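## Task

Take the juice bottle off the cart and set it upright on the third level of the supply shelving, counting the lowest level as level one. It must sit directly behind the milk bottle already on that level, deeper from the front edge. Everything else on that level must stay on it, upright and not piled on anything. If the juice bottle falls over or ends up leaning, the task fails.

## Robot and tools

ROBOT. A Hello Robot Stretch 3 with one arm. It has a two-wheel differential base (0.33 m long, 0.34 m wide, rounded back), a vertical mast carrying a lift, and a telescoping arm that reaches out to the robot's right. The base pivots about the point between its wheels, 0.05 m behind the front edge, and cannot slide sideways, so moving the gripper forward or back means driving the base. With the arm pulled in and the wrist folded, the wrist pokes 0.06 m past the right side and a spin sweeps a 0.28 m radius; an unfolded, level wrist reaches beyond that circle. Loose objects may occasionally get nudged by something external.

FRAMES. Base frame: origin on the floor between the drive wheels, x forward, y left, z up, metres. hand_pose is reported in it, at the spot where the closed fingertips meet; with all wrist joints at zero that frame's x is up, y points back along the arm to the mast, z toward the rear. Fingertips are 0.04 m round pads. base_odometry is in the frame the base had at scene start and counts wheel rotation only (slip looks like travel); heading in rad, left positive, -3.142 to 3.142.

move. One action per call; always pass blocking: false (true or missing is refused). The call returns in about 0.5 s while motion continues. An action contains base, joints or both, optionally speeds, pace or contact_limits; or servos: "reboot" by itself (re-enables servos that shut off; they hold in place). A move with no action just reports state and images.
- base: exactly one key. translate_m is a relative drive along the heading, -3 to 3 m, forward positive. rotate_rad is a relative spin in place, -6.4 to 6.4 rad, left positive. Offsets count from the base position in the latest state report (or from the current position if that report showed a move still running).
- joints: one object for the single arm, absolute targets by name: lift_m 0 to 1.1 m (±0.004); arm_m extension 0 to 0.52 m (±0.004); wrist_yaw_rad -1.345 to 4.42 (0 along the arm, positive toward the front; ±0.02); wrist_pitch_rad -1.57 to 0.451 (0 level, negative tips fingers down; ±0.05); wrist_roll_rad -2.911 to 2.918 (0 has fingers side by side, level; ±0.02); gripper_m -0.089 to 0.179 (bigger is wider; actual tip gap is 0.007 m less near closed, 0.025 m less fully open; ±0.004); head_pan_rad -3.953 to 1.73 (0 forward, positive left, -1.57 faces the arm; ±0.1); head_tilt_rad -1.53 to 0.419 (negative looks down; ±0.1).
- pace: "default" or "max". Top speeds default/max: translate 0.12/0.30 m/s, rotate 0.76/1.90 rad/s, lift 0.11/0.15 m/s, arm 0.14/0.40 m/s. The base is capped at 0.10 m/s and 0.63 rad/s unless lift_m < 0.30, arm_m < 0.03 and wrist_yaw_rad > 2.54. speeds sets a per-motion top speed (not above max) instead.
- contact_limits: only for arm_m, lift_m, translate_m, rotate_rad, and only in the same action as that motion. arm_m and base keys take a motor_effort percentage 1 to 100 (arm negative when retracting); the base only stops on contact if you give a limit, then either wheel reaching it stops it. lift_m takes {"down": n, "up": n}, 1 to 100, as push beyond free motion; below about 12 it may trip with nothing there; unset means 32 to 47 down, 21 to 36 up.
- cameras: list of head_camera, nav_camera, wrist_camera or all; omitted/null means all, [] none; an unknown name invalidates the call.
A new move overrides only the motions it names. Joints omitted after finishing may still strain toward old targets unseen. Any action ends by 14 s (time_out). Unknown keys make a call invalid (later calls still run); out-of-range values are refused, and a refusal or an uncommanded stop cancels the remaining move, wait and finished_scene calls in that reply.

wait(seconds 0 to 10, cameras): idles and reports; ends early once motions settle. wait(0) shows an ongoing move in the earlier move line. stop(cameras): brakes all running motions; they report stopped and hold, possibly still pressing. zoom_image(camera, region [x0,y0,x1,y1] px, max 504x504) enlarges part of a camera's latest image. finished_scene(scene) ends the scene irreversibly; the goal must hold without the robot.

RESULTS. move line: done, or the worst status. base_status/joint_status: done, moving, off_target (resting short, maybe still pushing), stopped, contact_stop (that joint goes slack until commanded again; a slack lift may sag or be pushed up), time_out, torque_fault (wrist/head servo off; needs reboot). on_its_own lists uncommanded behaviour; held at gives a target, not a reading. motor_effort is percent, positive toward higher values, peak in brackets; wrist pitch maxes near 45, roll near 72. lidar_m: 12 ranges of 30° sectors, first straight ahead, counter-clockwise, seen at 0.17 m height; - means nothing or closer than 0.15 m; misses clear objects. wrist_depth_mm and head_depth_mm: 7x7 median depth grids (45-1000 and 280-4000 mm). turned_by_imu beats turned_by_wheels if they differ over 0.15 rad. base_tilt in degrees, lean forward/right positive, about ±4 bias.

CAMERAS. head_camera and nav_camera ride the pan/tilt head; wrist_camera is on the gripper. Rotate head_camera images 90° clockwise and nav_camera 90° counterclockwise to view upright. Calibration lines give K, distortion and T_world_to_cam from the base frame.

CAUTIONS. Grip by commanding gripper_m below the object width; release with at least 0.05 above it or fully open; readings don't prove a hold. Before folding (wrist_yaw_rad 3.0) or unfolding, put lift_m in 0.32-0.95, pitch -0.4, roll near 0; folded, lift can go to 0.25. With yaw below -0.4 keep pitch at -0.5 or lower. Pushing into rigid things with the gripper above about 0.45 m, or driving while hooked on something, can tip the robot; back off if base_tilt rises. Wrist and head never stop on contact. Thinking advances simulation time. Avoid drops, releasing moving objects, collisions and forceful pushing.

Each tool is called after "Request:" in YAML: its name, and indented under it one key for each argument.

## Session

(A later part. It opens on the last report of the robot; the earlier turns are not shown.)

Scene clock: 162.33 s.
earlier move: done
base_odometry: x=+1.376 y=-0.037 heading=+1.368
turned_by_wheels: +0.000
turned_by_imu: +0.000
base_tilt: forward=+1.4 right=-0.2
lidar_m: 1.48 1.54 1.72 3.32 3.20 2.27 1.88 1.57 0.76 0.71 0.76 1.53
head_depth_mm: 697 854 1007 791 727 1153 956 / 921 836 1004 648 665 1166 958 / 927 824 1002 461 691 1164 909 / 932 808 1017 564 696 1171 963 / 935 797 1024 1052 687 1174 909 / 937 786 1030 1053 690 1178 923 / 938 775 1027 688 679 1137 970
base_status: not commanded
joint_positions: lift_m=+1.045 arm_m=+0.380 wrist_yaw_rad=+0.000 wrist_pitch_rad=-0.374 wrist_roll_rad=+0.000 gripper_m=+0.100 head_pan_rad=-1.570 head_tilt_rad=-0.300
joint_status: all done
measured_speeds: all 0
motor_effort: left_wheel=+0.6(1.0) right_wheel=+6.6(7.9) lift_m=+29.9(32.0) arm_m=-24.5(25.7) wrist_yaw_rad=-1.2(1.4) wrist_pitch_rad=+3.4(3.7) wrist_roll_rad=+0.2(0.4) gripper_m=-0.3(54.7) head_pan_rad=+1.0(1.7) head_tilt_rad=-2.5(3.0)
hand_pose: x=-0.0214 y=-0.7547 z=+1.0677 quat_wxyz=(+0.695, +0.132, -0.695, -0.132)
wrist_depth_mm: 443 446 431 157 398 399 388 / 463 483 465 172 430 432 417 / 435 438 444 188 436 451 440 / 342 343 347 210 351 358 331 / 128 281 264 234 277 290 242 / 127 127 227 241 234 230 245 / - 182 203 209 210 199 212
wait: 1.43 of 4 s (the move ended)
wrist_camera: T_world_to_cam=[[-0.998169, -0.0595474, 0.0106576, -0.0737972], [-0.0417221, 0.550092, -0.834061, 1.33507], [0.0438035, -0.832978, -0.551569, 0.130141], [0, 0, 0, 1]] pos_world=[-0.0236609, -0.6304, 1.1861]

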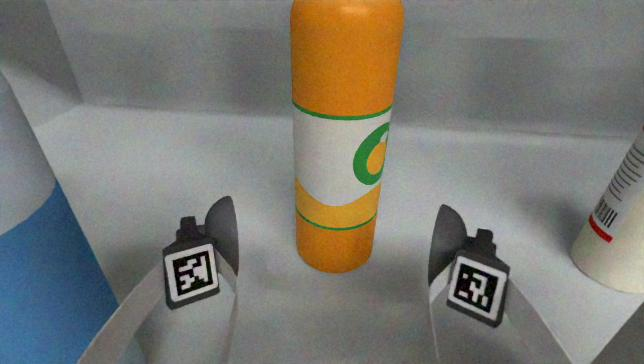

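Request:
move:
  joints: {"arm_m":0.0}
  speeds: {"arm_m":0.2}
  blocking: false
  cameras: []

Request:
wait:
  seconds: 5
  cameras: ["head_camera"]

Request:
move:
  base: {"translate_m":0.073}
  joints: {"lift_m":0.505,"wrist_pitch_rad":0.0,"head_tilt_rad":-0.55,"gripper_m":0.115}
  blocking: false
  cameras: []

Request:
wait:
  seconds: 9
  cameras: ["wrist_camera"]

Scene clock: 163.70 s.
move: moving
base_odometry: x=+1.376 y=-0.037 heading=+1.368
turned_by_wheels: +0.000
turned_by_imu: +0.000
base_tilt: forward=+1.4 right=-0.3
lidar_m: 1.48 1.54 1.71 3.32 3.20 2.27 1.88 1.57 0.77 0.71 0.76 1.54
head_depth_mm: 696 851 1009 785 727 1162 957 / 917 836 1005 433 664 1162 960 / 928 826 1005 446 689 1167 914 / 934 810 1018 520 695 1173 963 / 932 798 1027 1056 687 1176 907 / 939 791 1027 1055 689 1177 921 / 941 778 1030 688 678 1135 972
base_status: not commanded
joint_positions: lift_m=+1.045 arm_m=+0.362 wrist_yaw_rad=+0.000 wrist_pitch_rad=-0.374 wrist_roll_rad=+0.000 gripper_m=+0.100 head_pan_rad=-1.570 head_tilt_rad=-0.300
joint_status: arm_m moving
measured_speeds: translate_m=+0.000 rotate_rad=+0.000 lift_m=+0.000 arm_m=-0.068 wrist_yaw_rad=+0.000 wrist_pitch_rad=+0.000 wrist_roll_rad=+0.000 head_pan_rad=+0.000 head_tilt_rad=+0.000
motor_effort: left_wheel=+1.0(1.0) right_wheel=+7.3(7.8) lift_m=+28.1(28.6) arm_m=-24.2(25.7) wrist_yaw_rad=-0.5(1.3) wrist_pitch_rad=+2.9(3.4) wrist_roll_rad=-0.1(0.3) gripper_m=+0.0(1.0) head_pan_rad=-0.2(0.7) head_tilt_rad=-2.3(2.9)
hand_pose: x=-0.0214 y=-0.7370 z=+1.0677 quat_wxyz=(+0.695, +0.132, -0.695, -0.132)
wrist_depth_mm: 450 458 445 173 413 409 400 / 486 498 485 187 447 444 429 / 392 440 445 204 430 462 439 / 125 343 348 225 352 357 243 / 126 282 265 255 278 291 256 / 131 127 227 240 234 231 95 / 132 173 203 209 210 200 99

Scene clock: 166.80 s.
earlier move: done
base_odometry: x=+1.376 y=-0.037 heading=+1.368
turned_by_wheels: +0.000
turned_by_imu: -0.001
base_tilt: forward=+1.3 right=-0.3
lidar_m: 1.49 1.54 1.72 3.31 3.19 2.27 1.88 1.57 0.76 0.72 0.76 1.53
head_depth_mm: 697 847 1018 1039 813 - - / 925 834 1023 668 666 - - / 929 819 1023 1060 839 - - / 931 808 1024 794 799 1156 - / 938 796 1028 1053 687 1110 906 / 936 786 1033 1059 689 1172 920 / 937 775 1029 688 679 1133 973
base_status: not commanded
joint_positions: lift_m=+1.045 arm_m=+0.000 wrist_yaw_rad=+0.000 wrist_pitch_rad=-0.375 wrist_roll_rad=+0.000 gripper_m=+0.100 head_pan_rad=-1.570 head_tilt_rad=-0.300
joint_status: all done
measured_speeds: all 0
motor_effort: left_wheel=+0.6(1.2) right_wheel=+7.3(7.9) lift_m=+24.4(28.6) arm_m=-24.5(26.4) wrist_yaw_rad=-0.9(1.5) wrist_pitch_rad=+3.1(3.8) wrist_roll_rad=-0.2(0.5) gripper_m=-0.8(1.6) head_pan_rad=-0.9(1.5) head_tilt_rad=-2.5(3.0)
hand_pose: x=-0.0214 y=-0.3746 z=+1.0675 quat_wxyz=(+0.695, +0.132, -0.694, -0.132)
wrist_depth_mm: 418 419 412 747 723 508 418 / 449 466 583 559 417 549 438 / 468 459 453 456 433 465 466 / 549 - - - 432 415 401 / - - 811 944 920 154 - / - 124 761 736 750 122 - / - 107 709 687 689 664 -
wait: 3.10 of 5 s (the move ended)
pictures: head_camera (sideways)
head_camera: T_world_to_cam=[[0.0145295, 0.24473, -0.969482, 1.27685], [0.999889, -0.00686888, 0.0132513, -0.0214701], [-0.00341629, -0.969567, -0.244802, 0.276744], [0, 0, 0, 1]] pos_world=[0.00386111, -0.0443098, 1.30592]

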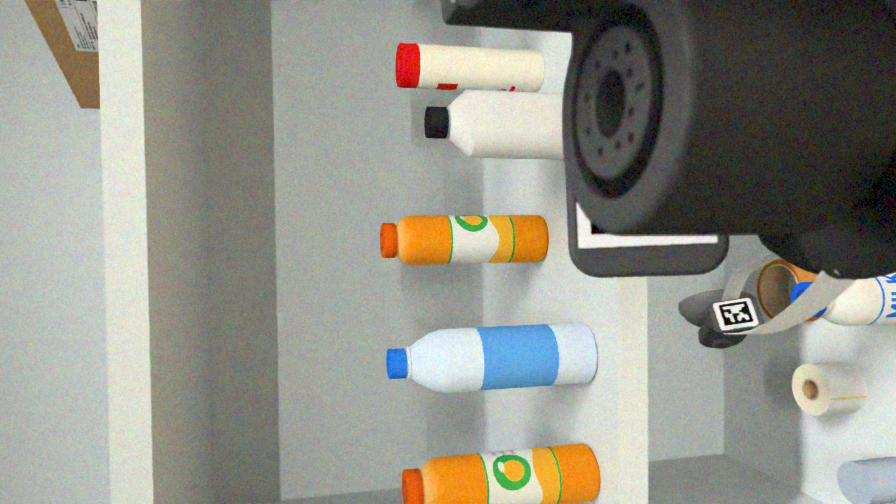

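Scene clock: 167.30 s.
move: moving
base_odometry: x=+1.379 y=-0.022 heading=+1.368
turned_by_wheels: +0.000
turned_by_imu: +0.000
base_tilt: forward=+1.2 right=-0.1
lidar_m: 1.46 1.53 1.71 3.32 3.21 2.28 1.90 1.57 0.77 0.72 0.75 1.52
head_depth_mm: 894 948 798 - - - - / 899 971 642 - - - - / 900 976 982 - - - - / 903 953 801 - - 890 1234 / 903 967 677 686 1137 932 1235 / 907 972 863 757 1180 963 1221 / 907 979 663 716 1102 939 1113
base_status: translate_m moving
joint_positions: lift_m=+1.020 arm_m=+0.000 wrist_yaw_rad=+0.000 wrist_pitch_rad=-0.054 wrist_roll_rad=+0.000 gripper_m=+0.115 head_pan_rad=-1.570 head_tilt_rad=-0.556
joint_status: lift_m moving; wrist_pitch_rad moving; gripper_m moving; head_tilt_rad moving
measured_speeds: translate_m=+0.058 rotate_rad=+0.000 lift_m=-0.097 arm_m=+0.000 wrist_yaw_rad=+0.000 wrist_pitch_rad=+0.456 wrist_roll_rad=+0.000 head_pan_rad=+0.000 head_tilt_rad=+0.000
motor_effort: left_wheel=+5.1(5.9) right_wheel=+11.3(11.3) lift_m=+19.4(25.4) arm_m=-24.3(24.7) wrist_yaw_rad=-1.3(1.3) wrist_pitch_rad=+5.4(5.5) wrist_roll_rad=+0.0(0.3) gripper_m=-0.7(60.7) head_pan_rad=-0.4(1.2) head_tilt_rad=-1.9(5.4)
hand_pose: x=-0.0214 y=-0.3995 z=+1.1205 quat_wxyz=(+0.707, +0.020, -0.707, -0.019)
wrist_depth_mm: 459 553 787 759 754 725 711 / 448 535 807 795 775 749 - / 441 451 441 830 792 769 468 / 457 470 649 609 434 565 465 / 463 464 440 489 445 475 483 / 514 124 437 433 422 128 405 / - - 888 911 896 125 -

Scene clock: 172.53 s.
earlier move: done
base_odometry: x=+1.391 y=+0.035 heading=+1.368
turned_by_wheels: +0.000
turned_by_imu: -0.001
base_tilt: forward=+1.2 right=-0.2
lidar_m: 1.41 1.47 1.67 3.32 3.26 2.32 1.96 1.57 0.75 0.73 0.72 1.46
head_depth_mm: 899 964 650 706 1170 928 1212 / 902 976 923 754 1177 933 1181 / 904 956 804 759 1178 938 1196 / 903 968 868 760 1140 900 1240 / 907 968 812 765 1191 967 1222 / 909 974 675 719 1160 939 1206 / 903 951 847 774 944 914 1051
base_status: done
joint_positions: lift_m=+0.505 arm_m=+0.000 wrist_yaw_rad=+0.000 wrist_pitch_rad=-0.024 wrist_roll_rad=+0.000 gripper_m=+0.115 head_pan_rad=-1.570 head_tilt_rad=-0.550
joint_status: all done
measured_speeds: all 0
motor_effort: left_wheel=-1.4(5.9) right_wheel=+8.9(13.4) lift_m=+17.8(25.4) arm_m=-20.9(24.7) wrist_yaw_rad=-0.7(1.5) wrist_pitch_rad=+5.4(6.4) wrist_roll_rad=-0.1(0.5) gripper_m=+0.1(60.7) head_pan_rad=-0.6(1.8) head_tilt_rad=+3.9(5.4)
hand_pose: x=-0.0213 y=-0.4005 z=+0.6134 quat_wxyz=(+0.707, +0.009, -0.707, -0.009)
wrist_depth_mm: 397 508 792 791 761 735 717 / 411 509 810 802 775 753 738 / 423 515 831 418 810 775 772 / 436 497 559 441 534 643 634 / - 437 422 420 409 394 424 / - 125 - - - 125 - / - 546 737 808 719 125 -
wait: 5.23 of 9 s (the move ended)
wrist_camera: T_world_to_cam=[[-0.998155, -0.0525828, 0.0303446, -0.0570998], [-0.0417196, 0.230986, -0.972062, 0.718144], [0.0441045, -0.971535, -0.232754, -0.0764677], [0, 0, 0, 1]] pos_world=[-0.0236612, -0.243175, 0.682015]

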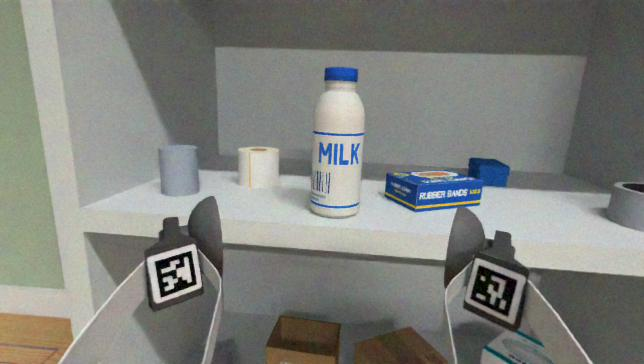

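Request:
move:
  base: {"translate_m":0.004}
  joints: {"arm_m":0.22}
  blocking: false
  cameras: []

Request:
wait:
  seconds: 5
  cameras: ["wrist_camera"]

Request:
move:
  joints: {"arm_m":0.305}
  speeds: {"arm_m":0.08}
  contact_limits: {"arm_m":40}
  blocking: false
  cameras: []

Request:
wait:
  seconds: 4
  cameras: ["wrist_camera"]

Scene clock: 173.57 s.
move: moving
base_odometry: x=+1.391 y=+0.039 heading=+1.368
turned_by_wheels: +0.000
turned_by_imu: +0.000
base_tilt: forward=+1.5 right=-0.4
lidar_m: 1.40 1.46 1.67 3.30 3.27 2.34 1.96 1.58 0.75 0.73 0.72 1.46
head_depth_mm: 897 965 651 707 1157 933 1202 / 903 978 993 755 1171 932 1182 / 903 950 803 757 1183 928 1191 / 905 973 866 760 1137 899 1241 / 902 972 871 768 1188 967 1227 / 906 975 672 710 1154 941 1211 / 890 942 880 770 935 915 1059
base_status: translate_m moving
joint_positions: lift_m=+0.505 arm_m=+0.018 wrist_yaw_rad=+0.000 wrist_pitch_rad=-0.024 wrist_roll_rad=+0.000 gripper_m=+0.115 head_pan_rad=-1.570 head_tilt_rad=-0.550
joint_status: arm_m moving
measured_speeds: translate_m=+0.000 rotate_rad=+0.000 lift_m=+0.000 arm_m=+0.068 wrist_yaw_rad=+0.000 wrist_pitch_rad=+0.000 wrist_roll_rad=+0.000 head_pan_rad=+0.000 head_tilt_rad=+0.000
motor_effort: left_wheel=+0.5(4.1) right_wheel=+7.3(10.7) lift_m=+18.4(18.6) arm_m=+26.0(26.0) wrist_yaw_rad=-0.9(1.2) wrist_pitch_rad=+4.5(5.4) wrist_roll_rad=-0.1(0.3) gripper_m=-0.6(1.1) head_pan_rad=-0.5(1.3) head_tilt_rad=+4.0(4.9)
hand_pose: x=-0.0213 y=-0.4182 z=+0.6134 quat_wxyz=(+0.707, +0.009, -0.707, -0.009)
wrist_depth_mm: 389 500 768 765 744 720 712 / 395 498 802 781 770 754 727 / 409 505 824 406 781 774 751 / 424 492 546 425 571 627 635 / 437 427 408 404 400 382 422 / - 124 - - - 125 375 / 922 539 727 790 712 121 -

Scene clock: 175.93 s.
earlier move: done
base_odometry: x=+1.391 y=+0.039 heading=+1.368
turned_by_wheels: +0.000
turned_by_imu: -0.001
base_tilt: forward=+1.3 right=-0.2
lidar_m: 1.41 1.46 1.67 3.30 3.26 2.33 1.96 1.57 0.75 0.73 0.72 1.46
head_depth_mm: 895 965 653 706 1157 927 1204 / 899 975 993 752 1178 932 1165 / 900 959 804 756 1183 935 626 / 905 970 864 762 1145 890 660 / 903 972 873 767 1184 968 1226 / 911 973 671 708 1146 937 1203 / 892 941 881 772 935 912 1058
base_status: done
joint_positions: lift_m=+0.505 arm_m=+0.220 wrist_yaw_rad=+0.000 wrist_pitch_rad=-0.024 wrist_roll_rad=+0.000 gripper_m=+0.115 head_pan_rad=-1.570 head_tilt_rad=-0.550
joint_status: all done
measured_speeds: all 0
motor_effort: left_wheel=+0.3(4.1) right_wheel=+6.0(10.7) lift_m=+20.2(20.5) arm_m=+25.7(26.4) wrist_yaw_rad=-1.0(1.4) wrist_pitch_rad=+4.9(5.5) wrist_roll_rad=+0.1(0.5) gripper_m=+0.2(1.8) head_pan_rad=-0.7(1.8) head_tilt_rad=+3.7(4.9)
hand_pose: x=-0.0213 y=-0.6206 z=+0.6134 quat_wxyz=(+0.707, +0.009, -0.707, -0.009)
wrist_depth_mm: 381 515 592 561 559 549 532 / 383 522 609 202 576 568 553 / 387 502 632 198 594 588 564 / 345 503 492 205 581 598 586 / 296 322 351 212 341 279 420 / 279 124 262 221 271 128 296 / - 214 216 220 223 207 232
wait: 2.37 of 5 s (the move ended)
wrist_camera: T_world_to_cam=[[-0.998155, -0.0525809, 0.0303503, -0.068671], [-0.0417205, 0.230891, -0.972085, 0.768933], [0.0441055, -0.971558, -0.232659, -0.29028], [0, 0, 0, 1]] pos_world=[-0.0236612, -0.463175, 0.682015]

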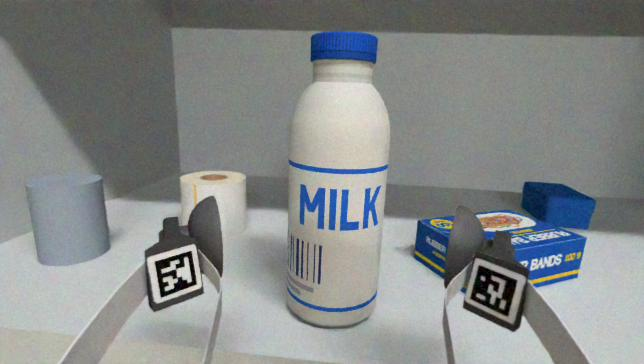

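Scene clock: 176.43 s.
move: moving
base_odometry: x=+1.391 y=+0.039 heading=+1.368
turned_by_wheels: +0.000
turned_by_imu: +0.000
base_tilt: forward=+1.4 right=-0.1
lidar_m: 1.41 1.46 1.66 3.32 3.27 2.34 1.96 1.58 0.75 0.73 0.72 1.45
head_depth_mm: 895 963 652 708 1153 937 1202 / 899 980 992 752 1173 930 1169 / 903 957 802 756 1178 932 580 / 901 971 867 760 1136 884 664 / 904 970 871 766 1193 967 1216 / 908 973 672 708 1153 940 1211 / 892 941 881 771 935 914 1066
base_status: not commanded
joint_positions: lift_m=+0.505 arm_m=+0.238 wrist_yaw_rad=+0.000 wrist_pitch_rad=-0.024 wrist_roll_rad=+0.000 gripper_m=+0.115 head_pan_rad=-1.570 head_tilt_rad=-0.550
joint_status: arm_m moving
measured_speeds: translate_m=+0.000 rotate_rad=+0.000 lift_m=+0.000 arm_m=+0.068 wrist_yaw_rad=+0.000 wrist_pitch_rad=+0.000 wrist_roll_rad=+0.000 head_pan_rad=+0.000 head_tilt_rad=+0.000
motor_effort: left_wheel=+0.2(0.5) right_wheel=+7.0(7.4) lift_m=+20.7(20.9) arm_m=+25.2(25.5) wrist_yaw_rad=-1.0(1.3) wrist_pitch_rad=+5.1(5.3) wrist_roll_rad=-0.2(0.4) gripper_m=+0.6(1.3) head_pan_rad=-0.5(1.2) head_tilt_rad=+3.2(4.0)
contact_limits: arm_m 40 (drawing in: default 42, maximum 56; extending or still: default 51, maximum 69)
hand_pose: x=-0.0213 y=-0.6383 z=+0.6134 quat_wxyz=(+0.707, +0.009, -0.707, -0.009)
wrist_depth_mm: 381 505 575 556 551 535 522 / 383 524 594 187 564 551 539 / 388 522 624 183 579 571 555 / 299 476 603 189 582 586 568 / 278 366 350 197 366 277 414 / 280 124 261 205 270 128 284 / - 205 216 211 223 207 232

Scene clock: 177.87 s.
earlier move: done
base_odometry: x=+1.391 y=+0.039 heading=+1.368
turned_by_wheels: +0.000
turned_by_imu: +0.000
base_tilt: forward=+1.4 right=-0.2
lidar_m: 1.40 1.47 1.67 3.31 3.26 2.33 1.96 1.57 0.75 0.73 0.72 1.45
head_depth_mm: 899 959 649 706 1157 929 1207 / 899 977 992 754 1175 934 611 / 902 957 804 759 1176 909 623 / 904 970 866 760 1145 864 1148 / 904 974 872 766 1189 967 1219 / 907 971 671 707 1147 940 1207 / 892 936 883 770 938 915 1063
base_status: not commanded
joint_positions: lift_m=+0.505 arm_m=+0.305 wrist_yaw_rad=+0.000 wrist_pitch_rad=-0.024 wrist_roll_rad=+0.000 gripper_m=+0.115 head_pan_rad=-1.570 head_tilt_rad=-0.550
joint_status: all done
measured_speeds: all 0
motor_effort: left_wheel=+0.5(0.6) right_wheel=+6.9(7.4) lift_m=+21.9(21.9) arm_m=+24.5(26.9) wrist_yaw_rad=-1.1(1.3) wrist_pitch_rad=+4.6(5.5) wrist_roll_rad=-0.2(0.4) gripper_m=-0.7(1.4) head_pan_rad=-1.3(1.5) head_tilt_rad=+3.8(4.0)
contact_limits: arm_m 40 (drawing in: default 42, maximum 56; extending or still: default 51, maximum 69)
hand_pose: x=-0.0213 y=-0.7056 z=+0.6134 quat_wxyz=(+0.707, +0.009, -0.707, -0.009)
wrist_depth_mm: 377 512 511 117 482 474 465 / 383 512 530 119 498 492 476 / 385 523 545 114 510 504 492 / 388 497 556 116 516 519 507 / 358 316 150 121 131 280 358 / 265 123 139 126 136 128 219 / - 204 207 130 213 199 196
wait: 1.43 of 4 s (the move ended)
wrist_camera: T_world_to_cam=[[-0.998155, -0.0525809, 0.0303503, -0.0731404], [-0.0417205, 0.230891, -0.972085, 0.788558], [0.0441055, -0.971558, -0.232659, -0.372863], [0, 0, 0, 1]] pos_world=[-0.0236612, -0.548175, 0.682015]

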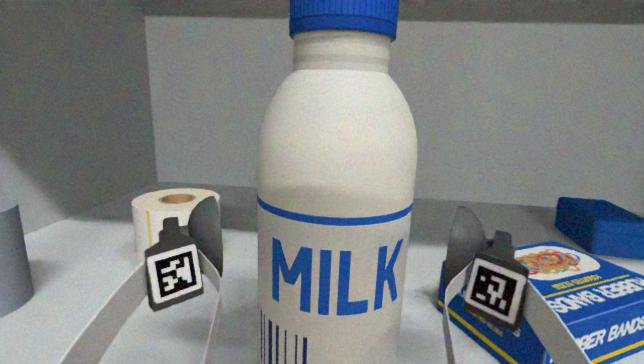

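Request:
move:
  joints: {"gripper_m":0.048}
  blocking: false
  cameras: []

Request:
wait:
  seconds: 3
  cameras: []

Request:
move:
  joints: {"lift_m":0.55,"wrist_pitch_rad":0.03}
  speeds: {"lift_m":0.06}
  blocking: false
  cameras: []

Request:
wait:
  seconds: 3
  cameras: ["wrist_camera"]

Request:
move:
  joints: {"arm_m":0.0}
  blocking: false
  cameras: []

Request:
wait:
  seconds: 5
  cameras: []

Request:
move:
  joints: {"lift_m":0.995,"head_tilt_rad":-0.3}
  blocking: false
  cameras: []

Request:
wait:
  seconds: 8
  cameras: ["wrist_camera","head_camera"]

Scene clock: 178.97 s.
move: moving
base_odometry: x=+1.391 y=+0.039 heading=+1.368
turned_by_wheels: +0.000
turned_by_imu: +0.000
base_tilt: forward=+1.3 right=-0.2
lidar_m: 1.41 1.46 1.66 3.32 3.28 2.33 1.96 1.57 0.75 0.73 0.72 1.46
head_depth_mm: 898 963 653 709 1155 928 1207 / 898 976 992 754 1174 935 611 / 902 954 803 760 1175 912 624 / 903 970 865 760 1140 860 1160 / 905 973 870 765 1189 970 1225 / 906 975 671 708 1146 941 1206 / 890 944 881 771 938 915 1070
base_status: not commanded
joint_positions: lift_m=+0.505 arm_m=+0.305 wrist_yaw_rad=+0.000 wrist_pitch_rad=-0.024 wrist_roll_rad=+0.000 gripper_m=+0.078 head_pan_rad=-1.570 head_tilt_rad=-0.550
joint_status: gripper_m moving
measured_speeds: all 0
motor_effort: left_wheel=+0.3(0.6) right_wheel=+6.6(7.3) lift_m=+22.9(22.9) arm_m=+24.6(24.8) wrist_yaw_rad=-1.1(1.3) wrist_pitch_rad=+4.5(5.3) wrist_roll_rad=+0.0(0.3) gripper_m=-80.8(80.8) head_pan_rad=-1.0(1.3) head_tilt_rad=+3.6(3.6)
contact_limits: arm_m 40 (drawing in: default 42, maximum 56; extending or still: default 51, maximum 69)
hand_pose: x=-0.0213 y=-0.7056 z=+0.6134 quat_wxyz=(+0.707, +0.009, -0.707, -0.009)
wrist_depth_mm: 378 507 511 117 482 473 463 / 378 516 531 119 494 493 482 / 383 519 545 114 507 506 493 / 387 501 319 116 512 521 506 / 361 280 151 120 133 410 360 / 264 244 134 126 131 202 218 / 219 197 214 130 212 176 193

Scene clock: 179.67 s.
earlier move: done
base_odometry: x=+1.391 y=+0.039 heading=+1.368
turned_by_wheels: +0.000
turned_by_imu: +0.000
base_tilt: forward=+1.3 right=-0.2
lidar_m: 1.41 1.46 1.66 3.33 3.27 2.33 1.96 1.58 0.75 0.73 0.72 1.46
head_depth_mm: 899 960 651 706 1156 926 1207 / 900 974 991 755 1176 931 611 / 903 957 801 757 1191 932 625 / 908 970 865 758 1138 858 1162 / 904 975 871 763 1183 967 1220 / 906 975 672 708 1148 938 1202 / 889 939 878 769 936 915 1060
base_status: not commanded
joint_positions: lift_m=+0.505 arm_m=+0.305 wrist_yaw_rad=+0.000 wrist_pitch_rad=-0.024 wrist_roll_rad=+0.000 gripper_m=+0.048 head_pan_rad=-1.570 head_tilt_rad=-0.550
joint_status: all done
measured_speeds: all 0
motor_effort: left_wheel=+0.3(0.7) right_wheel=+6.4(7.4) lift_m=+23.5(23.6) arm_m=+23.9(24.8) wrist_yaw_rad=-0.4(1.3) wrist_pitch_rad=+5.0(5.4) wrist_roll_rad=-0.1(0.3) gripper_m=-8.6(82.4) head_pan_rad=-1.0(1.4) head_tilt_rad=+3.0(3.6)
contact_limits: arm_m 40 (drawing in: default 42, maximum 56; extending or still: default 51, maximum 69)
hand_pose: x=-0.0213 y=-0.7056 z=+0.6134 quat_wxyz=(+0.707, +0.009, -0.707, -0.009)
wrist_depth_mm: 376 506 513 116 485 470 464 / 378 513 535 118 498 489 475 / 385 523 546 113 504 503 490 / 387 498 528 115 129 524 511 / 359 279 150 120 133 412 358 / 266 267 132 125 129 214 220 / 212 112 208 129 205 177 193
wait: 0.70 of 3 s (the move ended)

Scene clock: 180.17 s.
move: moving
base_odometry: x=+1.391 y=+0.039 heading=+1.368
turned_by_wheels: +0.000
turned_by_imu: +0.000
base_tilt: forward=+1.4 right=-0.1
lidar_m: 1.40 1.46 1.66 3.32 3.27 2.33 1.96 1.58 0.75 0.73 0.72 1.45
head_depth_mm: 895 963 652 707 1152 930 1200 / 900 978 989 755 1174 933 576 / 901 956 802 757 1179 907 612 / 902 972 862 761 1122 853 1183 / 904 970 874 764 1183 969 1223 / 913 974 671 706 1140 939 1204 / 891 942 879 770 934 916 1062
base_status: not commanded
joint_positions: lift_m=+0.526 arm_m=+0.305 wrist_yaw_rad=+0.000 wrist_pitch_rad=-0.038 wrist_roll_rad=+0.000 gripper_m=+0.048 head_pan_rad=-1.570 head_tilt_rad=-0.550
joint_status: lift_m moving; wrist_pitch_rad moving
measured_speeds: translate_m=+0.000 rotate_rad=+0.000 lift_m=+0.060 arm_m=+0.000 wrist_yaw_rad=+0.000 wrist_pitch_rad=+0.000 wrist_roll_rad=+0.000 head_pan_rad=+0.000 head_tilt_rad=+0.000
motor_effort: left_wheel=+0.4(0.6) right_wheel=+6.4(7.4) lift_m=+36.4(39.1) arm_m=+22.8(24.2) wrist_yaw_rad=-0.6(1.3) wrist_pitch_rad=+12.5(13.5) wrist_roll_rad=-0.3(0.3) gripper_m=-8.9(9.0) head_pan_rad=+0.6(1.4) head_tilt_rad=+3.1(3.6)
contact_limits: arm_m 40 (drawing in: default 42, maximum 56; extending or still: default 51, maximum 69)
hand_pose: x=-0.0213 y=-0.7051 z=+0.6311 quat_wxyz=(+0.707, +0.014, -0.707, -0.014)
wrist_depth_mm: 376 506 508 115 476 470 456 / 380 520 527 118 496 485 472 / 383 521 547 112 508 502 490 / 386 500 556 114 127 521 508 / 364 295 150 119 132 432 373 / 288 278 133 125 128 239 244 / 231 216 226 129 225 189 203

Scene clock: 181.00 s.
earlier move: off_target
base_odometry: x=+1.391 y=+0.039 heading=+1.368
turned_by_wheels: +0.000
turned_by_imu: +0.000
base_tilt: forward=+1.5 right=-0.1
lidar_m: 1.40 1.46 1.66 3.31 3.29 2.33 1.96 1.58 0.75 0.73 0.72 1.46
head_depth_mm: 898 962 652 708 1161 929 1204 / 901 974 990 755 1174 933 551 / 902 957 802 759 1178 793 601 / 904 974 864 759 1124 842 1177 / 907 973 869 762 1183 967 1215 / 906 971 671 707 1150 942 1206 / 889 939 882 771 937 915 1063
base_status: not commanded
joint_positions: lift_m=+0.550 arm_m=+0.305 wrist_yaw_rad=+0.000 wrist_pitch_rad=-0.038 wrist_roll_rad=+0.000 gripper_m=+0.048 head_pan_rad=-1.570 head_tilt_rad=-0.550
joint_status: wrist_pitch_rad off_target (ended at -0.038, target +0.030); the others done
measured_speeds: all 0
on_its_own: wrist_pitch_rad is at rest, and its effort (+12.6) is outside its rest range (-8 to +12)
motor_effort: left_wheel=-0.1(0.6) right_wheel=+7.1(7.4) lift_m=+37.7(41.7) arm_m=+22.4(24.2) wrist_yaw_rad=-1.1(1.5) wrist_pitch_rad=+12.6(14.0) wrist_roll_rad=-0.3(0.3) gripper_m=-8.1(9.0) head_pan_rad=+0.1(1.7) head_tilt_rad=+2.7(3.6)
contact_limits: arm_m 40 (drawing in: default 42, maximum 56; extending or still: default 51, maximum 69)
hand_pose: x=-0.0213 y=-0.7051 z=+0.6549 quat_wxyz=(+0.707, +0.014, -0.707, -0.014)
wrist_depth_mm: 373 505 507 115 481 469 458 / 377 517 529 117 492 488 476 / 385 521 547 112 507 508 492 / 389 528 571 114 127 521 507 / 393 448 150 119 132 500 482 / 331 320 133 125 129 274 358 / 266 249 261 129 240 217 229
wait: 0.83 of 3 s (the move ended)
wrist_camera: T_world_to_cam=[[-0.998155, -0.0529982, 0.0296152, -0.0741866], [-0.0417208, 0.244412, -0.968774, 0.836086], [0.0441049, -0.968222, -0.246172, -0.351582], [0, 0, 0, 1]] pos_world=[-0.0236611, -0.54869, 0.725625]

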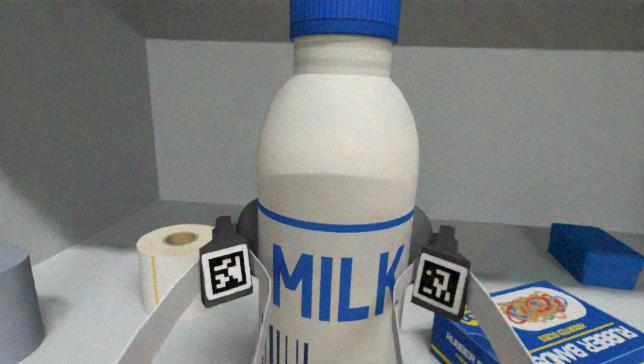

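Scene clock: 181.50 s.
move: moving
base_odometry: x=+1.391 y=+0.039 heading=+1.368
turned_by_wheels: +0.000
turned_by_imu: +0.000
base_tilt: forward=+1.4 right=-0.3
lidar_m: 1.41 1.47 1.66 3.31 3.27 2.33 1.96 1.58 0.75 0.73 0.72 1.45
head_depth_mm: 897 960 653 707 1154 931 1210 / 905 979 993 755 1176 930 552 / 902 952 803 758 1175 909 587 / 903 970 865 761 1121 827 1177 / 907 972 870 768 1183 966 1227 / 908 974 668 711 1146 943 1206 / 890 939 878 767 934 911 1061
base_status: not commanded
joint_positions: lift_m=+0.550 arm_m=+0.287 wrist_yaw_rad=+0.000 wrist_pitch_rad=-0.039 wrist_roll_rad=+0.000 gripper_m=+0.048 head_pan_rad=-1.570 head_tilt_rad=-0.550
joint_status: arm_m moving
measured_speeds: translate_m=+0.000 rotate_rad=+0.000 lift_m=+0.000 arm_m=-0.068 wrist_yaw_rad=+0.000 wrist_pitch_rad=+0.000 wrist_roll_rad=+0.000 head_pan_rad=+0.000 head_tilt_rad=+0.000
motor_effort: left_wheel=+0.4(0.6) right_wheel=+6.6(7.2) lift_m=+37.4(38.1) arm_m=-24.2(25.7) wrist_yaw_rad=-1.2(1.2) wrist_pitch_rad=+12.5(13.6) wrist_roll_rad=-0.2(0.3) gripper_m=-8.7(9.4) head_pan_rad=-0.8(1.5) head_tilt_rad=+2.5(3.3)
hand_pose: x=-0.0213 y=-0.6874 z=+0.6546 quat_wxyz=(+0.707, +0.014, -0.707, -0.014)
wrist_depth_mm: 377 508 527 115 490 483 473 / 381 518 544 117 512 504 489 / 385 524 564 112 523 518 506 / 391 530 586 114 127 539 518 / 390 421 151 119 132 489 437 / 302 333 133 125 129 286 371 / 260 249 260 130 250 218 239

Scene clock: 184.47 s.
earlier move: done
base_odometry: x=+1.391 y=+0.039 heading=+1.368
turned_by_wheels: +0.000
turned_by_imu: -0.001
base_tilt: forward=+1.3 right=-0.3
lidar_m: 1.40 1.46 1.66 3.31 3.27 2.33 1.96 1.57 0.75 0.73 0.72 1.45
head_depth_mm: 896 961 651 707 1156 933 1202 / 900 977 994 755 1173 932 1179 / 900 955 804 761 1182 935 1153 / 907 970 863 759 1139 966 602 / 909 970 876 767 1189 963 1222 / 907 977 671 708 1152 942 1211 / 893 942 879 772 935 916 1063
base_status: not commanded
joint_positions: lift_m=+0.550 arm_m=+0.000 wrist_yaw_rad=+0.000 wrist_pitch_rad=-0.039 wrist_roll_rad=+0.000 gripper_m=+0.048 head_pan_rad=-1.570 head_tilt_rad=-0.550
joint_status: all done
measured_speeds: all 0
on_its_own: wrist_pitch_rad is at rest, and its effort (+13.2) is outside its rest range (-8 to +12)
motor_effort: left_wheel=+0.2(0.6) right_wheel=+6.7(7.3) lift_m=+33.0(38.1) arm_m=-24.4(26.4) wrist_yaw_rad=-1.0(1.4) wrist_pitch_rad=+13.2(14.1) wrist_roll_rad=+0.2(0.4) gripper_m=-7.9(9.5) head_pan_rad=-1.6(2.0) head_tilt_rad=+1.9(3.3)
hand_pose: x=-0.0213 y=-0.4001 z=+0.6546 quat_wxyz=(+0.707, +0.014, -0.707, -0.014)
wrist_depth_mm: 394 501 790 115 749 743 710 / 411 506 814 117 761 751 744 / 420 511 - 112 788 795 770 / 438 511 514 115 127 783 750 / - 458 150 119 131 508 478 / - 481 132 125 129 405 402 / - 512 - 129 136 105 -
wait: 2.97 of 5 s (the move ended)

Scene clock: 184.97 s.
move: moving
base_odometry: x=+1.391 y=+0.039 heading=+1.368
turned_by_wheels: +0.000
turned_by_imu: +0.000
base_tilt: forward=+1.4 right=-0.2
lidar_m: 1.40 1.47 1.66 3.33 3.30 2.32 1.96 1.57 0.75 0.73 0.72 1.46
head_depth_mm: 921 818 1016 784 663 1160 958 / 934 809 1023 1058 694 1166 915 / 934 794 1024 793 741 1163 964 / 935 781 1025 1052 687 1168 960 / 939 771 1031 1055 695 1173 924 / 940 761 1034 667 676 1166 977 / 930 750 938 933 695 919 884
base_status: not commanded
joint_positions: lift_m=+0.575 arm_m=+0.000 wrist_yaw_rad=+0.000 wrist_pitch_rad=-0.040 wrist_roll_rad=+0.000 gripper_m=+0.048 head_pan_rad=-1.570 head_tilt_rad=-0.296
joint_status: lift_m moving; head_tilt_rad moving
measured_speeds: translate_m=+0.000 rotate_rad=+0.000 lift_m=+0.097 arm_m=+0.000 wrist_yaw_rad=+0.000 wrist_pitch_rad=+0.000 wrist_roll_rad=+0.000 head_pan_rad=+0.000 head_tilt_rad=+0.000
motor_effort: left_wheel=+0.5(0.7) right_wheel=+7.0(7.5) lift_m=+36.1(42.0) arm_m=-25.2(25.2) wrist_yaw_rad=-1.0(1.7) wrist_pitch_rad=+13.2(13.5) wrist_roll_rad=+0.1(0.4) gripper_m=-8.5(9.2) head_pan_rad=-0.6(1.9) head_tilt_rad=+5.5(7.6)
hand_pose: x=-0.0213 y=-0.4001 z=+0.6797 quat_wxyz=(+0.707, +0.014, -0.707, -0.014)
wrist_depth_mm: 393 503 797 115 751 734 724 / 412 503 813 117 759 764 743 / 421 512 - 112 784 780 761 / 444 518 516 115 127 808 769 / - 496 150 119 132 552 570 / - 477 132 125 129 408 412 / - 518 - 129 137 105 -

Scene clock: 189.33 s.
earlier move: done
base_odometry: x=+1.391 y=+0.039 heading=+1.368
turned_by_wheels: +0.000
turned_by_imu: -0.001
base_tilt: forward=+1.5 right=-0.2
lidar_m: 1.40 1.46 1.66 3.32 3.25 2.33 1.96 1.57 0.75 0.73 0.72 1.45
head_depth_mm: 920 835 1017 783 663 1160 - / 930 826 1020 1059 691 1166 - / 935 810 1024 790 347 - - / 934 799 1025 669 347 - - / 936 788 1032 1052 696 1169 921 / 943 777 1033 666 677 1175 968 / 928 765 937 929 694 922 884
base_status: not commanded
joint_positions: lift_m=+0.995 arm_m=+0.000 wrist_yaw_rad=+0.000 wrist_pitch_rad=-0.040 wrist_roll_rad=+0.000 gripper_m=+0.048 head_pan_rad=-1.570 head_tilt_rad=-0.299
joint_status: all done
measured_speeds: all 0
on_its_own: wrist_pitch_rad is at rest, and its effort (+13.8) is outside its rest range (-8 to +12)
motor_effort: left_wheel=+0.2(0.7) right_wheel=+6.9(7.5) lift_m=+36.9(42.6) arm_m=-24.1(25.4) wrist_yaw_rad=-1.3(1.7) wrist_pitch_rad=+13.8(13.8) wrist_roll_rad=+0.0(0.4) gripper_m=-8.3(9.6) head_pan_rad=-0.4(2.1) head_tilt_rad=-3.8(7.6)
hand_pose: x=-0.0213 y=-0.4001 z=+1.0995 quat_wxyz=(+0.707, +0.014, -0.707, -0.014)
wrist_depth_mm: 395 500 790 115 750 731 722 / 411 475 447 117 772 758 743 / 422 441 440 112 784 522 471 / 438 469 454 114 127 426 476 / - 458 150 119 130 433 469 / - 479 132 125 129 401 395 / - 512 - 129 142 862 -
wait: 4.37 of 8 s (the move ended)
pictures: head_camera (sideways), wrist_camera
head_camera: T_world_to_cam=[[0.0145329, 0.24353, -0.969784, 1.27729], [0.999889, -0.00685331, 0.013263, -0.0214861], [-0.00341628, -0.969869, -0.243603, 0.275186], [0, 0, 0, 1]] pos_world=[0.00386111, -0.0443114, 1.30602]
wrist_camera: T_world_to_cam=[[-0.998155, -0.0530445, 0.0295331, -0.0711186], [-0.0417211, 0.245917, -0.968393, 1.19249], [0.0441052, -0.967838, -0.247676, 0.0550037], [0, 0, 0, 1]] pos_world=[-0.0236611, -0.243792, 1.17053]

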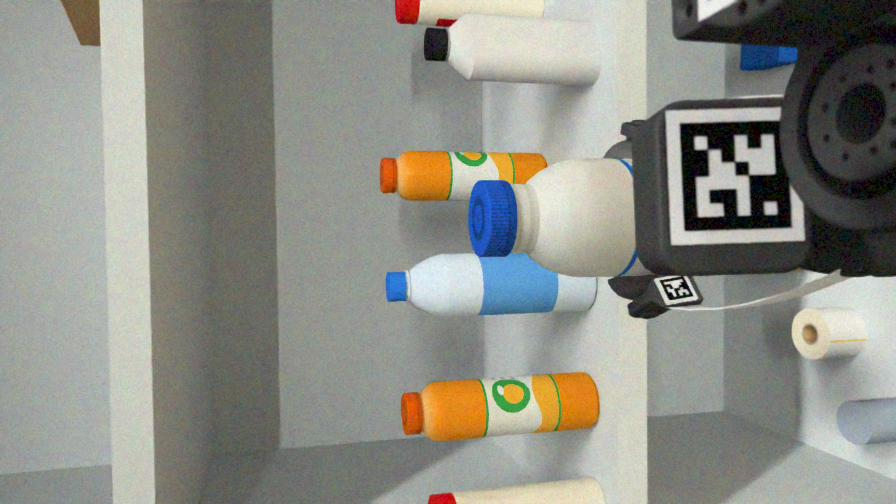

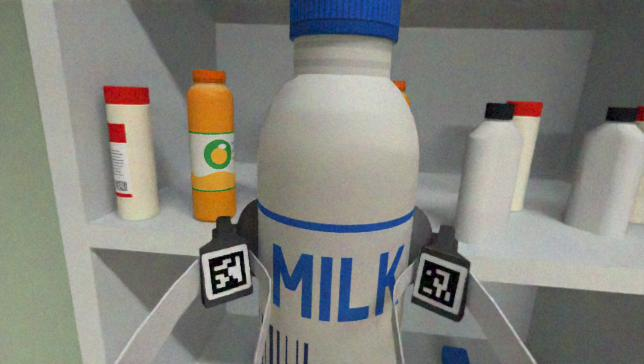

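Request:
move:
  base: {"translate_m":-0.077}
  blocking: false
  cameras: []

Request:
wait:
  seconds: 4
  cameras: ["wrist_camera"]

Request:
move:
  joints: {"arm_m":0.2}
  blocking: false
  cameras: []

Request:
wait:
  seconds: 4
  cameras: ["wrist_camera","nav_camera"]

Scene clock: 190.30 s.
move: moving
base_odometry: x=+1.388 y=+0.024 heading=+1.368
turned_by_wheels: +0.000
turned_by_imu: +0.000
base_tilt: forward=+1.2 right=-0.3
lidar_m: 1.42 1.48 1.67 3.32 3.26 2.32 1.95 1.57 0.76 0.73 0.73 1.47
head_depth_mm: 918 846 1018 788 667 1162 - / 930 832 1022 1059 679 1169 - / 934 815 1026 789 348 - - / 937 807 1025 1049 348 - - / 936 794 1030 675 686 1172 922 / 941 785 1030 992 680 1176 970 / 931 771 972 909 690 956 898
base_status: translate_m moving
joint_positions: lift_m=+0.995 arm_m=+0.000 wrist_yaw_rad=+0.000 wrist_pitch_rad=-0.040 wrist_roll_rad=+0.000 gripper_m=+0.048 head_pan_rad=-1.570 head_tilt_rad=-0.300
joint_status: not commanded
measured_speeds: translate_m=-0.058 rotate_rad=+0.000 lift_m=+0.000 arm_m=+0.000 wrist_yaw_rad=+0.000 wrist_pitch_rad=+0.000 wrist_roll_rad=+0.000 head_pan_rad=+0.000 head_tilt_rad=+0.000
motor_effort: left_wheel=-7.7(8.9) right_wheel=-7.1(7.4) lift_m=+35.0(36.0) arm_m=-23.1(24.6) wrist_yaw_rad=-0.8(1.1) wrist_pitch_rad=+13.2(13.8) wrist_roll_rad=+0.1(0.4) gripper_m=-6.8(9.2) head_pan_rad=-1.9(2.0) head_tilt_rad=-3.3(3.7)
hand_pose: x=-0.0213 y=-0.4001 z=+1.0995 quat_wxyz=(+0.707, +0.014, -0.707, -0.014)
wrist_depth_mm: 404 515 797 115 745 745 723 / 411 492 814 117 770 760 730 / 430 446 440 112 787 531 464 / 437 470 454 114 127 550 477 / - 459 143 119 132 437 472 / - 499 132 125 129 401 396 / - 111 811 130 142 847 -

Scene clock: 191.70 s.
earlier move: done
base_odometry: x=+1.376 y=-0.037 heading=+1.368
turned_by_wheels: +0.000
turned_by_imu: -0.001
base_tilt: forward=+1.5 right=-0.1
lidar_m: 1.48 1.54 1.72 3.32 3.20 2.27 1.88 1.58 0.76 0.72 0.76 1.53
head_depth_mm: 695 848 1017 1045 730 1156 - / 921 835 1016 667 664 1159 - / 925 819 1021 1056 347 - - / 935 808 1024 786 347 - - / 934 796 1030 1053 684 1163 963 / 936 785 1030 1057 688 1179 919 / 942 775 1031 687 679 1133 969
base_status: done
joint_positions: lift_m=+0.995 arm_m=+0.000 wrist_yaw_rad=+0.000 wrist_pitch_rad=-0.040 wrist_roll_rad=+0.000 gripper_m=+0.048 head_pan_rad=-1.570 head_tilt_rad=-0.300
joint_status: not commanded
measured_speeds: all 0
on_its_own: wrist_pitch_rad is at rest, and its effort (+13.5) is outside its rest range (-8 to +12)
motor_effort: left_wheel=-3.5(8.9) right_wheel=-3.8(8.4) lift_m=+31.9(36.0) arm_m=-23.3(24.6) wrist_yaw_rad=-0.1(1.3) wrist_pitch_rad=+13.5(13.8) wrist_roll_rad=-0.1(0.4) gripper_m=-8.2(9.2) head_pan_rad=-0.9(2.0) head_tilt_rad=-2.6(4.0)
hand_pose: x=-0.0214 y=-0.4001 z=+1.0995 quat_wxyz=(+0.707, +0.014, -0.707, -0.014)
wrist_depth_mm: 478 575 789 115 735 733 - / 448 466 813 117 766 753 - / 448 469 841 112 133 768 454 / 457 473 614 114 127 557 458 / 454 456 150 119 132 469 471 / 508 582 133 125 129 398 393 / 511 - 852 129 142 114 -
wait: 1.40 of 4 s (the move ended)
wrist_camera: T_world_to_cam=[[-0.998177, -0.0526334, 0.0295377, -0.0710239], [-0.0416245, 0.245938, -0.968392, 1.1925], [0.0437053, -0.967856, -0.24768, 0.0549956], [0, 0, 0, 1]] pos_world=[-0.0236609, -0.243791, 1.17053]

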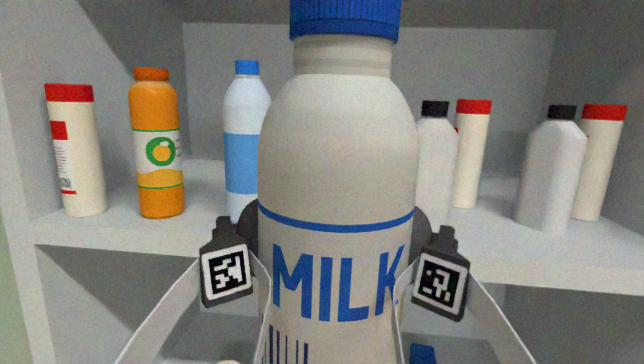

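Scene clock: 192.20 s.
move: moving
base_odometry: x=+1.376 y=-0.037 heading=+1.368
turned_by_wheels: +0.000
turned_by_imu: +0.000
base_tilt: forward=+1.5 right=-0.2
lidar_m: 1.48 1.54 1.71 3.32 3.22 2.27 1.88 1.57 0.76 0.72 0.76 1.54
head_depth_mm: 695 850 1012 1046 727 - - / 917 838 1017 667 666 1167 - / 927 822 1021 1050 365 - - / 929 810 1027 780 363 - - / 932 799 1022 1051 686 1174 962 / 938 789 1025 1056 689 1184 925 / 938 778 1029 689 675 1138 968
base_status: not commanded
joint_positions: lift_m=+0.995 arm_m=+0.018 wrist_yaw_rad=+0.000 wrist_pitch_rad=-0.040 wrist_roll_rad=+0.000 gripper_m=+0.048 head_pan_rad=-1.570 head_tilt_rad=-0.300
joint_status: arm_m moving
measured_speeds: translate_m=+0.000 rotate_rad=+0.000 lift_m=+0.000 arm_m=+0.067 wrist_yaw_rad=+0.000 wrist_pitch_rad=+0.000 wrist_roll_rad=+0.000 head_pan_rad=+0.000 head_tilt_rad=+0.000
motor_effort: left_wheel=-3.7(4.3) right_wheel=-3.5(4.1) lift_m=+30.7(31.8) arm_m=+25.0(26.7) wrist_yaw_rad=-0.8(0.9) wrist_pitch_rad=+13.4(14.0) wrist_roll_rad=-0.2(0.4) gripper_m=-8.1(8.9) head_pan_rad=+0.2(1.7) head_tilt_rad=-2.8(3.9)
hand_pose: x=-0.0214 y=-0.4177 z=+1.0994 quat_wxyz=(+0.707, +0.014, -0.707, -0.014)
wrist_depth_mm: 475 579 767 115 731 725 698 / 446 438 808 117 749 733 - / 431 438 848 112 391 752 439 / 455 479 599 114 127 551 444 / 448 434 150 119 132 467 451 / 500 577 132 125 129 387 382 / 492 - 846 129 142 105 -

Scene clock: 194.40 s.
earlier move: done
base_odometry: x=+1.376 y=-0.037 heading=+1.368
turned_by_wheels: +0.000
turned_by_imu: -0.001
base_tilt: forward=+1.4 right=-0.1
lidar_m: 1.48 1.54 1.72 3.31 3.21 2.27 1.88 1.57 0.76 0.71 0.75 1.54
head_depth_mm: 692 852 1015 782 322 1100 957 / 918 841 1016 336 293 285 956 / 927 825 1021 1046 302 315 910 / 929 811 1021 545 392 1155 963 / 932 799 1029 1052 686 1172 966 / 938 790 1033 1054 690 1178 917 / 939 779 1030 689 678 1134 972
base_status: not commanded
joint_positions: lift_m=+0.995 arm_m=+0.200 wrist_yaw_rad=+0.000 wrist_pitch_rad=-0.040 wrist_roll_rad=+0.000 gripper_m=+0.048 head_pan_rad=-1.570 head_tilt_rad=-0.300
joint_status: all done
measured_speeds: all 0
on_its_own: wrist_pitch_rad is at rest, and its effort (+13.4) is outside its rest range (-8 to +12)
motor_effort: left_wheel=-4.0(4.3) right_wheel=-3.2(4.1) lift_m=+26.2(31.8) arm_m=+23.5(27.2) wrist_yaw_rad=-1.0(1.2) wrist_pitch_rad=+13.4(14.0) wrist_roll_rad=+0.0(0.7) gripper_m=-8.5(9.0) head_pan_rad=-0.5(2.4) head_tilt_rad=-2.2(3.9)
hand_pose: x=-0.0214 y=-0.6000 z=+1.0994 quat_wxyz=(+0.707, +0.014, -0.707, -0.014)
wrist_depth_mm: 467 572 604 115 569 568 545 / 474 545 622 117 586 577 565 / 275 240 249 112 602 219 576 / 278 254 255 114 122 219 605 / 283 371 151 119 130 226 445 / 282 312 133 125 129 237 325 / 249 235 245 129 242 245 269
wait: 2.20 of 4 s (the move ended)
pictures: nav_camera (sideways), wrist_camera
nav_camera: T_world_to_cam=[[0.0463789, -0.253305, 0.966274, -1.21522], [-0.998086, -0.0513629, 0.0344412, 0.0103055], [0.0409065, -0.966022, -0.255202, 0.293039], [0, 0, 0, 1]] pos_world=[0.054659, -0.0242094, 1.24866]
wrist_camera: T_world_to_cam=[[-0.998177, -0.0526368, 0.0295262, -0.0815386], [-0.0416226, 0.246125, -0.968344, 1.24172], [0.0437034, -0.967808, -0.247867, -0.138335], [0, 0, 0, 1]] pos_world=[-0.0236609, -0.443791, 1.17053]

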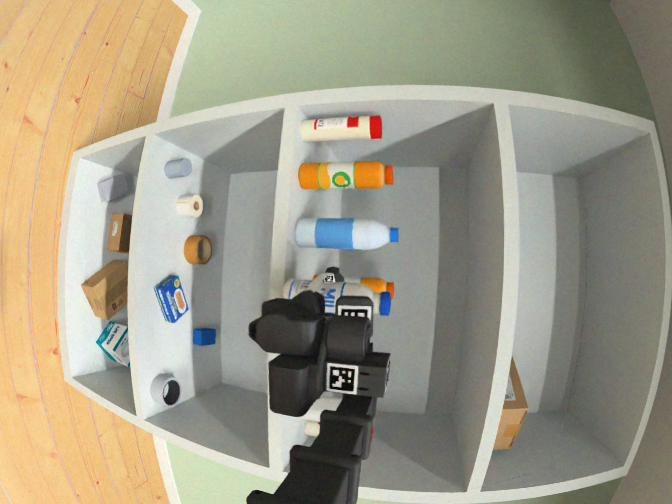

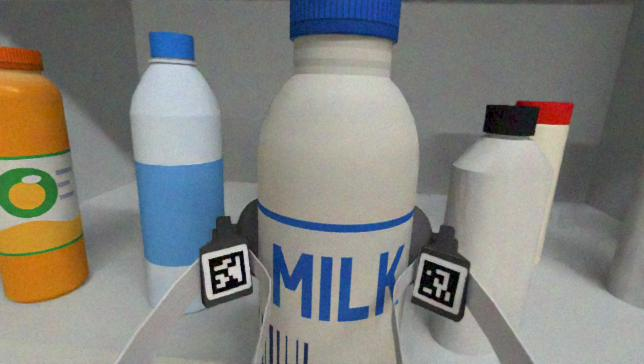

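Request:
move:
  joints: {"arm_m":0.308}
  speeds: {"arm_m":0.08}
  contact_limits: {"arm_m":38}
  blocking: false
  cameras: []

Request:
wait:
  seconds: 4
  cameras: ["head_camera","wrist_camera"]

Request:
move:
  joints: {"lift_m":0.957}
  speeds: {"lift_m":0.03}
  contact_limits: {"lift_m":{"down":14}}
  blocking: false
  cameras: []

Request:
wait:
  seconds: 4
  cameras: ["wrist_camera"]

Scene clock: 195.47 s.
move: moving
base_odometry: x=+1.376 y=-0.037 heading=+1.368
turned_by_wheels: +0.000
turned_by_imu: +0.000
base_tilt: forward=+1.4 right=-0.3
lidar_m: 1.48 1.54 1.72 3.33 3.20 2.27 1.88 1.57 0.76 0.72 0.76 1.54
head_depth_mm: 693 852 1009 790 331 1144 957 / 914 836 1016 348 307 1085 960 / 927 824 1018 1048 318 333 913 / 933 811 1024 554 407 1154 964 / 931 800 1026 1054 686 1171 967 / 935 790 1030 1059 687 1175 922 / 938 778 1031 689 677 1135 972
base_status: not commanded
joint_positions: lift_m=+0.995 arm_m=+0.218 wrist_yaw_rad=+0.000 wrist_pitch_rad=-0.040 wrist_roll_rad=+0.000 gripper_m=+0.048 head_pan_rad=-1.570 head_tilt_rad=-0.300
joint_status: arm_m moving
measured_speeds: translate_m=+0.000 rotate_rad=+0.000 lift_m=+0.000 arm_m=+0.068 wrist_yaw_rad=+0.000 wrist_pitch_rad=+0.000 wrist_roll_rad=+0.000 head_pan_rad=+0.000 head_tilt_rad=+0.000
motor_effort: left_wheel=-3.9(4.0) right_wheel=-4.1(4.1) lift_m=+23.9(24.9) arm_m=+24.4(26.1) wrist_yaw_rad=-0.5(1.0) wrist_pitch_rad=+13.5(13.7) wrist_roll_rad=-0.2(0.3) gripper_m=-8.5(8.5) head_pan_rad=-1.1(2.4) head_tilt_rad=-2.7(2.8)
contact_limits: arm_m 38 (drawing in: default 42, maximum 56; extending or still: default 51, maximum 69)
hand_pose: x=-0.0214 y=-0.6177 z=+1.0994 quat_wxyz=(+0.707, +0.014, -0.707, -0.014)
wrist_depth_mm: 465 572 596 115 557 543 530 / 472 233 606 117 579 568 559 / 482 227 242 112 589 207 561 / 280 235 246 114 121 205 586 / 280 245 150 119 130 211 476 / 283 286 133 125 129 217 328 / 248 233 245 130 237 229 270

Scene clock: 197.17 s.
earlier move: done
base_odometry: x=+1.376 y=-0.037 heading=+1.368
turned_by_wheels: +0.000
turned_by_imu: +0.000
base_tilt: forward=+1.4 right=-0.1
lidar_m: 1.48 1.54 1.72 3.32 3.19 2.27 1.88 1.58 0.76 0.71 0.76 1.53
head_depth_mm: 693 854 1017 776 645 1159 956 / 917 840 1017 432 403 1160 958 / 928 825 1023 406 417 1167 908 / 930 812 1021 643 584 1169 965 / 931 801 1025 1059 686 1177 962 / 939 789 1028 1055 689 1175 925 / 939 779 1031 688 676 1138 967
base_status: not commanded
joint_positions: lift_m=+0.995 arm_m=+0.308 wrist_yaw_rad=+0.000 wrist_pitch_rad=-0.040 wrist_roll_rad=+0.000 gripper_m=+0.048 head_pan_rad=-1.570 head_tilt_rad=-0.300
joint_status: all done
measured_speeds: all 0
on_its_own: wrist_pitch_rad is at rest, and its effort (+13.3) is outside its rest range (-8 to +12)
motor_effort: left_wheel=-3.9(4.1) right_wheel=-3.1(4.1) lift_m=+20.4(24.9) arm_m=+24.7(26.1) wrist_yaw_rad=-0.4(1.2) wrist_pitch_rad=+13.3(14.0) wrist_roll_rad=+0.1(0.4) gripper_m=-8.5(9.0) head_pan_rad=-0.5(2.7) head_tilt_rad=-1.7(2.8)
contact_limits: arm_m 38 (drawing in: default 42, maximum 56; extending or still: default 51, maximum 69)
hand_pose: x=-0.0214 y=-0.7080 z=+1.0994 quat_wxyz=(+0.707, +0.014, -0.707, -0.014)
wrist_depth_mm: 143 516 505 115 475 467 455 / - 532 521 117 492 482 468 / 138 163 547 112 501 503 242 / 140 166 563 114 125 521 123 / 144 168 150 119 130 425 115 / 150 160 133 125 129 134 116 / 155 162 244 130 241 129 117
wait: 1.70 of 4 s (the move ended)
pictures: head_camera (sideways), wrist_camera
head_camera: T_world_to_cam=[[0.0145286, 0.245035, -0.969405, 1.27677], [0.999889, -0.00687279, 0.0132483, -0.0214664], [-0.00341622, -0.96949, -0.245108, 0.277147], [0, 0, 0, 1]] pos_world=[0.00386111, -0.0443094, 1.30592]
wrist_camera: T_world_to_cam=[[-0.998177, -0.0526368, 0.0295262, -0.0872234], [-0.0416226, 0.246125, -0.968344, 1.2683], [0.0437034, -0.967808, -0.247867, -0.242858], [0, 0, 0, 1]] pos_world=[-0.0236609, -0.551791, 1.17053]

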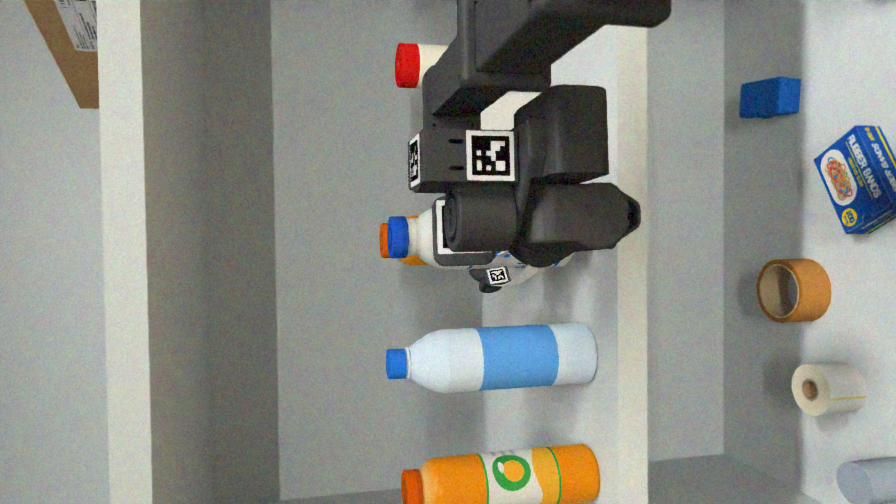

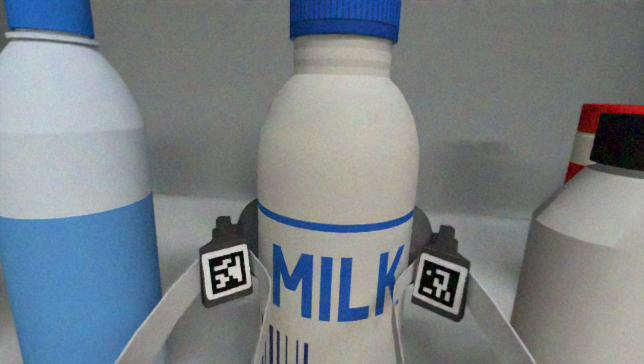

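Scene clock: 197.67 s.
move: moving
base_odometry: x=+1.376 y=-0.037 heading=+1.368
turned_by_wheels: +0.000
turned_by_imu: +0.000
base_tilt: forward=+1.4 right=-0.1
lidar_m: 1.48 1.55 1.72 3.33 3.17 2.27 1.88 1.57 0.76 0.71 0.76 1.54
head_depth_mm: 692 854 1013 792 315 1156 958 / 916 840 1023 438 395 1168 960 / 927 828 1021 424 414 1167 913 / 932 810 1023 651 526 1175 962 / 935 801 1023 1056 686 1169 967 / 937 791 1033 1058 687 1178 924 / 936 778 1025 690 676 1137 972
base_status: not commanded
joint_positions: lift_m=+0.982 arm_m=+0.308 wrist_yaw_rad=+0.000 wrist_pitch_rad=-0.040 wrist_roll_rad=+0.000 gripper_m=+0.048 head_pan_rad=-1.570 head_tilt_rad=-0.300
joint_status: lift_m moving
measured_speeds: translate_m=+0.000 rotate_rad=+0.000 lift_m=-0.030 arm_m=+0.000 wrist_yaw_rad=+0.000 wrist_pitch_rad=+0.000 wrist_roll_rad=+0.000 head_pan_rad=+0.000 head_tilt_rad=+0.000
motor_effort: left_wheel=-3.9(4.0) right_wheel=-3.4(3.8) lift_m=+16.9(23.3) arm_m=+24.4(25.0) wrist_yaw_rad=-0.8(1.1) wrist_pitch_rad=+13.3(14.0) wrist_roll_rad=-0.1(0.3) gripper_m=-8.1(8.6) head_pan_rad=-1.6(2.0) head_tilt_rad=-1.7(2.6)
contact_limits: arm_m 38 (drawing in: default 42, maximum 56; extending or still: default 51, maximum 69); lift_m down 14 (down: maximum 72; up: maximum 65)
hand_pose: x=-0.0214 y=-0.7080 z=+1.0866 quat_wxyz=(+0.707, +0.014, -0.707, -0.014)
wrist_depth_mm: - 515 504 115 469 466 456 / 133 529 523 117 488 483 470 / 136 162 541 112 501 499 - / 141 180 560 114 125 518 116 / 144 167 150 119 132 401 112 / 150 159 133 125 129 133 116 / 155 162 228 129 227 128 117

Scene clock: 198.87 s.
earlier move: done
base_odometry: x=+1.376 y=-0.037 heading=+1.368
turned_by_wheels: +0.000
turned_by_imu: +0.000
base_tilt: forward=+1.4 right=-0.2
lidar_m: 1.48 1.54 1.72 3.32 3.22 2.27 1.88 1.58 0.76 0.72 0.76 1.54
head_depth_mm: 693 850 1017 1044 320 1161 957 / 915 838 1018 658 396 1158 958 / 928 823 1024 1053 414 1159 912 / 929 810 1026 675 509 1162 961 / 934 794 1028 1053 689 1171 963 / 935 789 1035 1060 688 1179 920 / 940 778 1035 688 677 1137 971
base_status: not commanded
joint_positions: lift_m=+0.957 arm_m=+0.308 wrist_yaw_rad=+0.000 wrist_pitch_rad=-0.002 wrist_roll_rad=+0.000 gripper_m=+0.048 head_pan_rad=-1.570 head_tilt_rad=-0.300
joint_status: all done
measured_speeds: all 0
motor_effort: left_wheel=-4.2(4.2) right_wheel=-2.8(4.0) lift_m=+17.5(23.3) arm_m=+23.3(25.1) wrist_yaw_rad=-0.6(1.3) wrist_pitch_rad=+6.0(14.0) wrist_roll_rad=-0.2(0.3) gripper_m=-8.2(9.2) head_pan_rad=-1.0(2.1) head_tilt_rad=-1.2(2.6)
contact_limits: arm_m 38 (drawing in: default 42, maximum 56; extending or still: default 51, maximum 69); lift_m down 14 (down: maximum 72; up: maximum 65)
hand_pose: x=-0.0214 y=-0.7092 z=+1.0711 quat_wxyz=(+0.707, +0.001, -0.707, -0.001)
wrist_depth_mm: - 517 506 118 478 471 461 / 134 161 522 119 488 484 470 / 136 162 543 113 502 497 113 / 140 165 554 115 129 520 113 / 143 167 150 120 132 382 112 / 148 158 133 125 129 133 115 / 152 161 216 129 206 134 117
wait: 1.20 of 4 s (the move ended)
wrist_camera: T_world_to_cam=[[-0.998177, -0.051479, 0.0315055, -0.0877456], [-0.0416244, 0.209171, -0.976993, 1.22419], [0.0437046, -0.976523, -0.210932, -0.296733], [0, 0, 0, 1]] pos_world=[-0.0236609, -0.550349, 1.1362]

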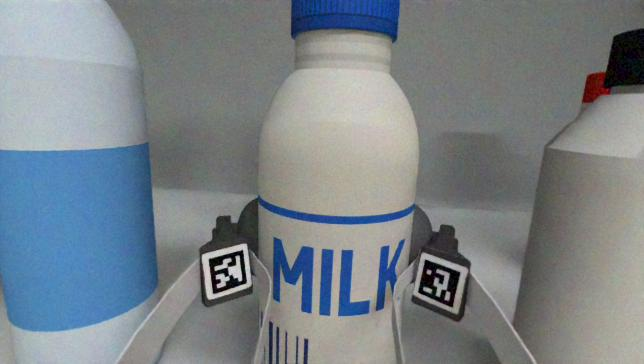

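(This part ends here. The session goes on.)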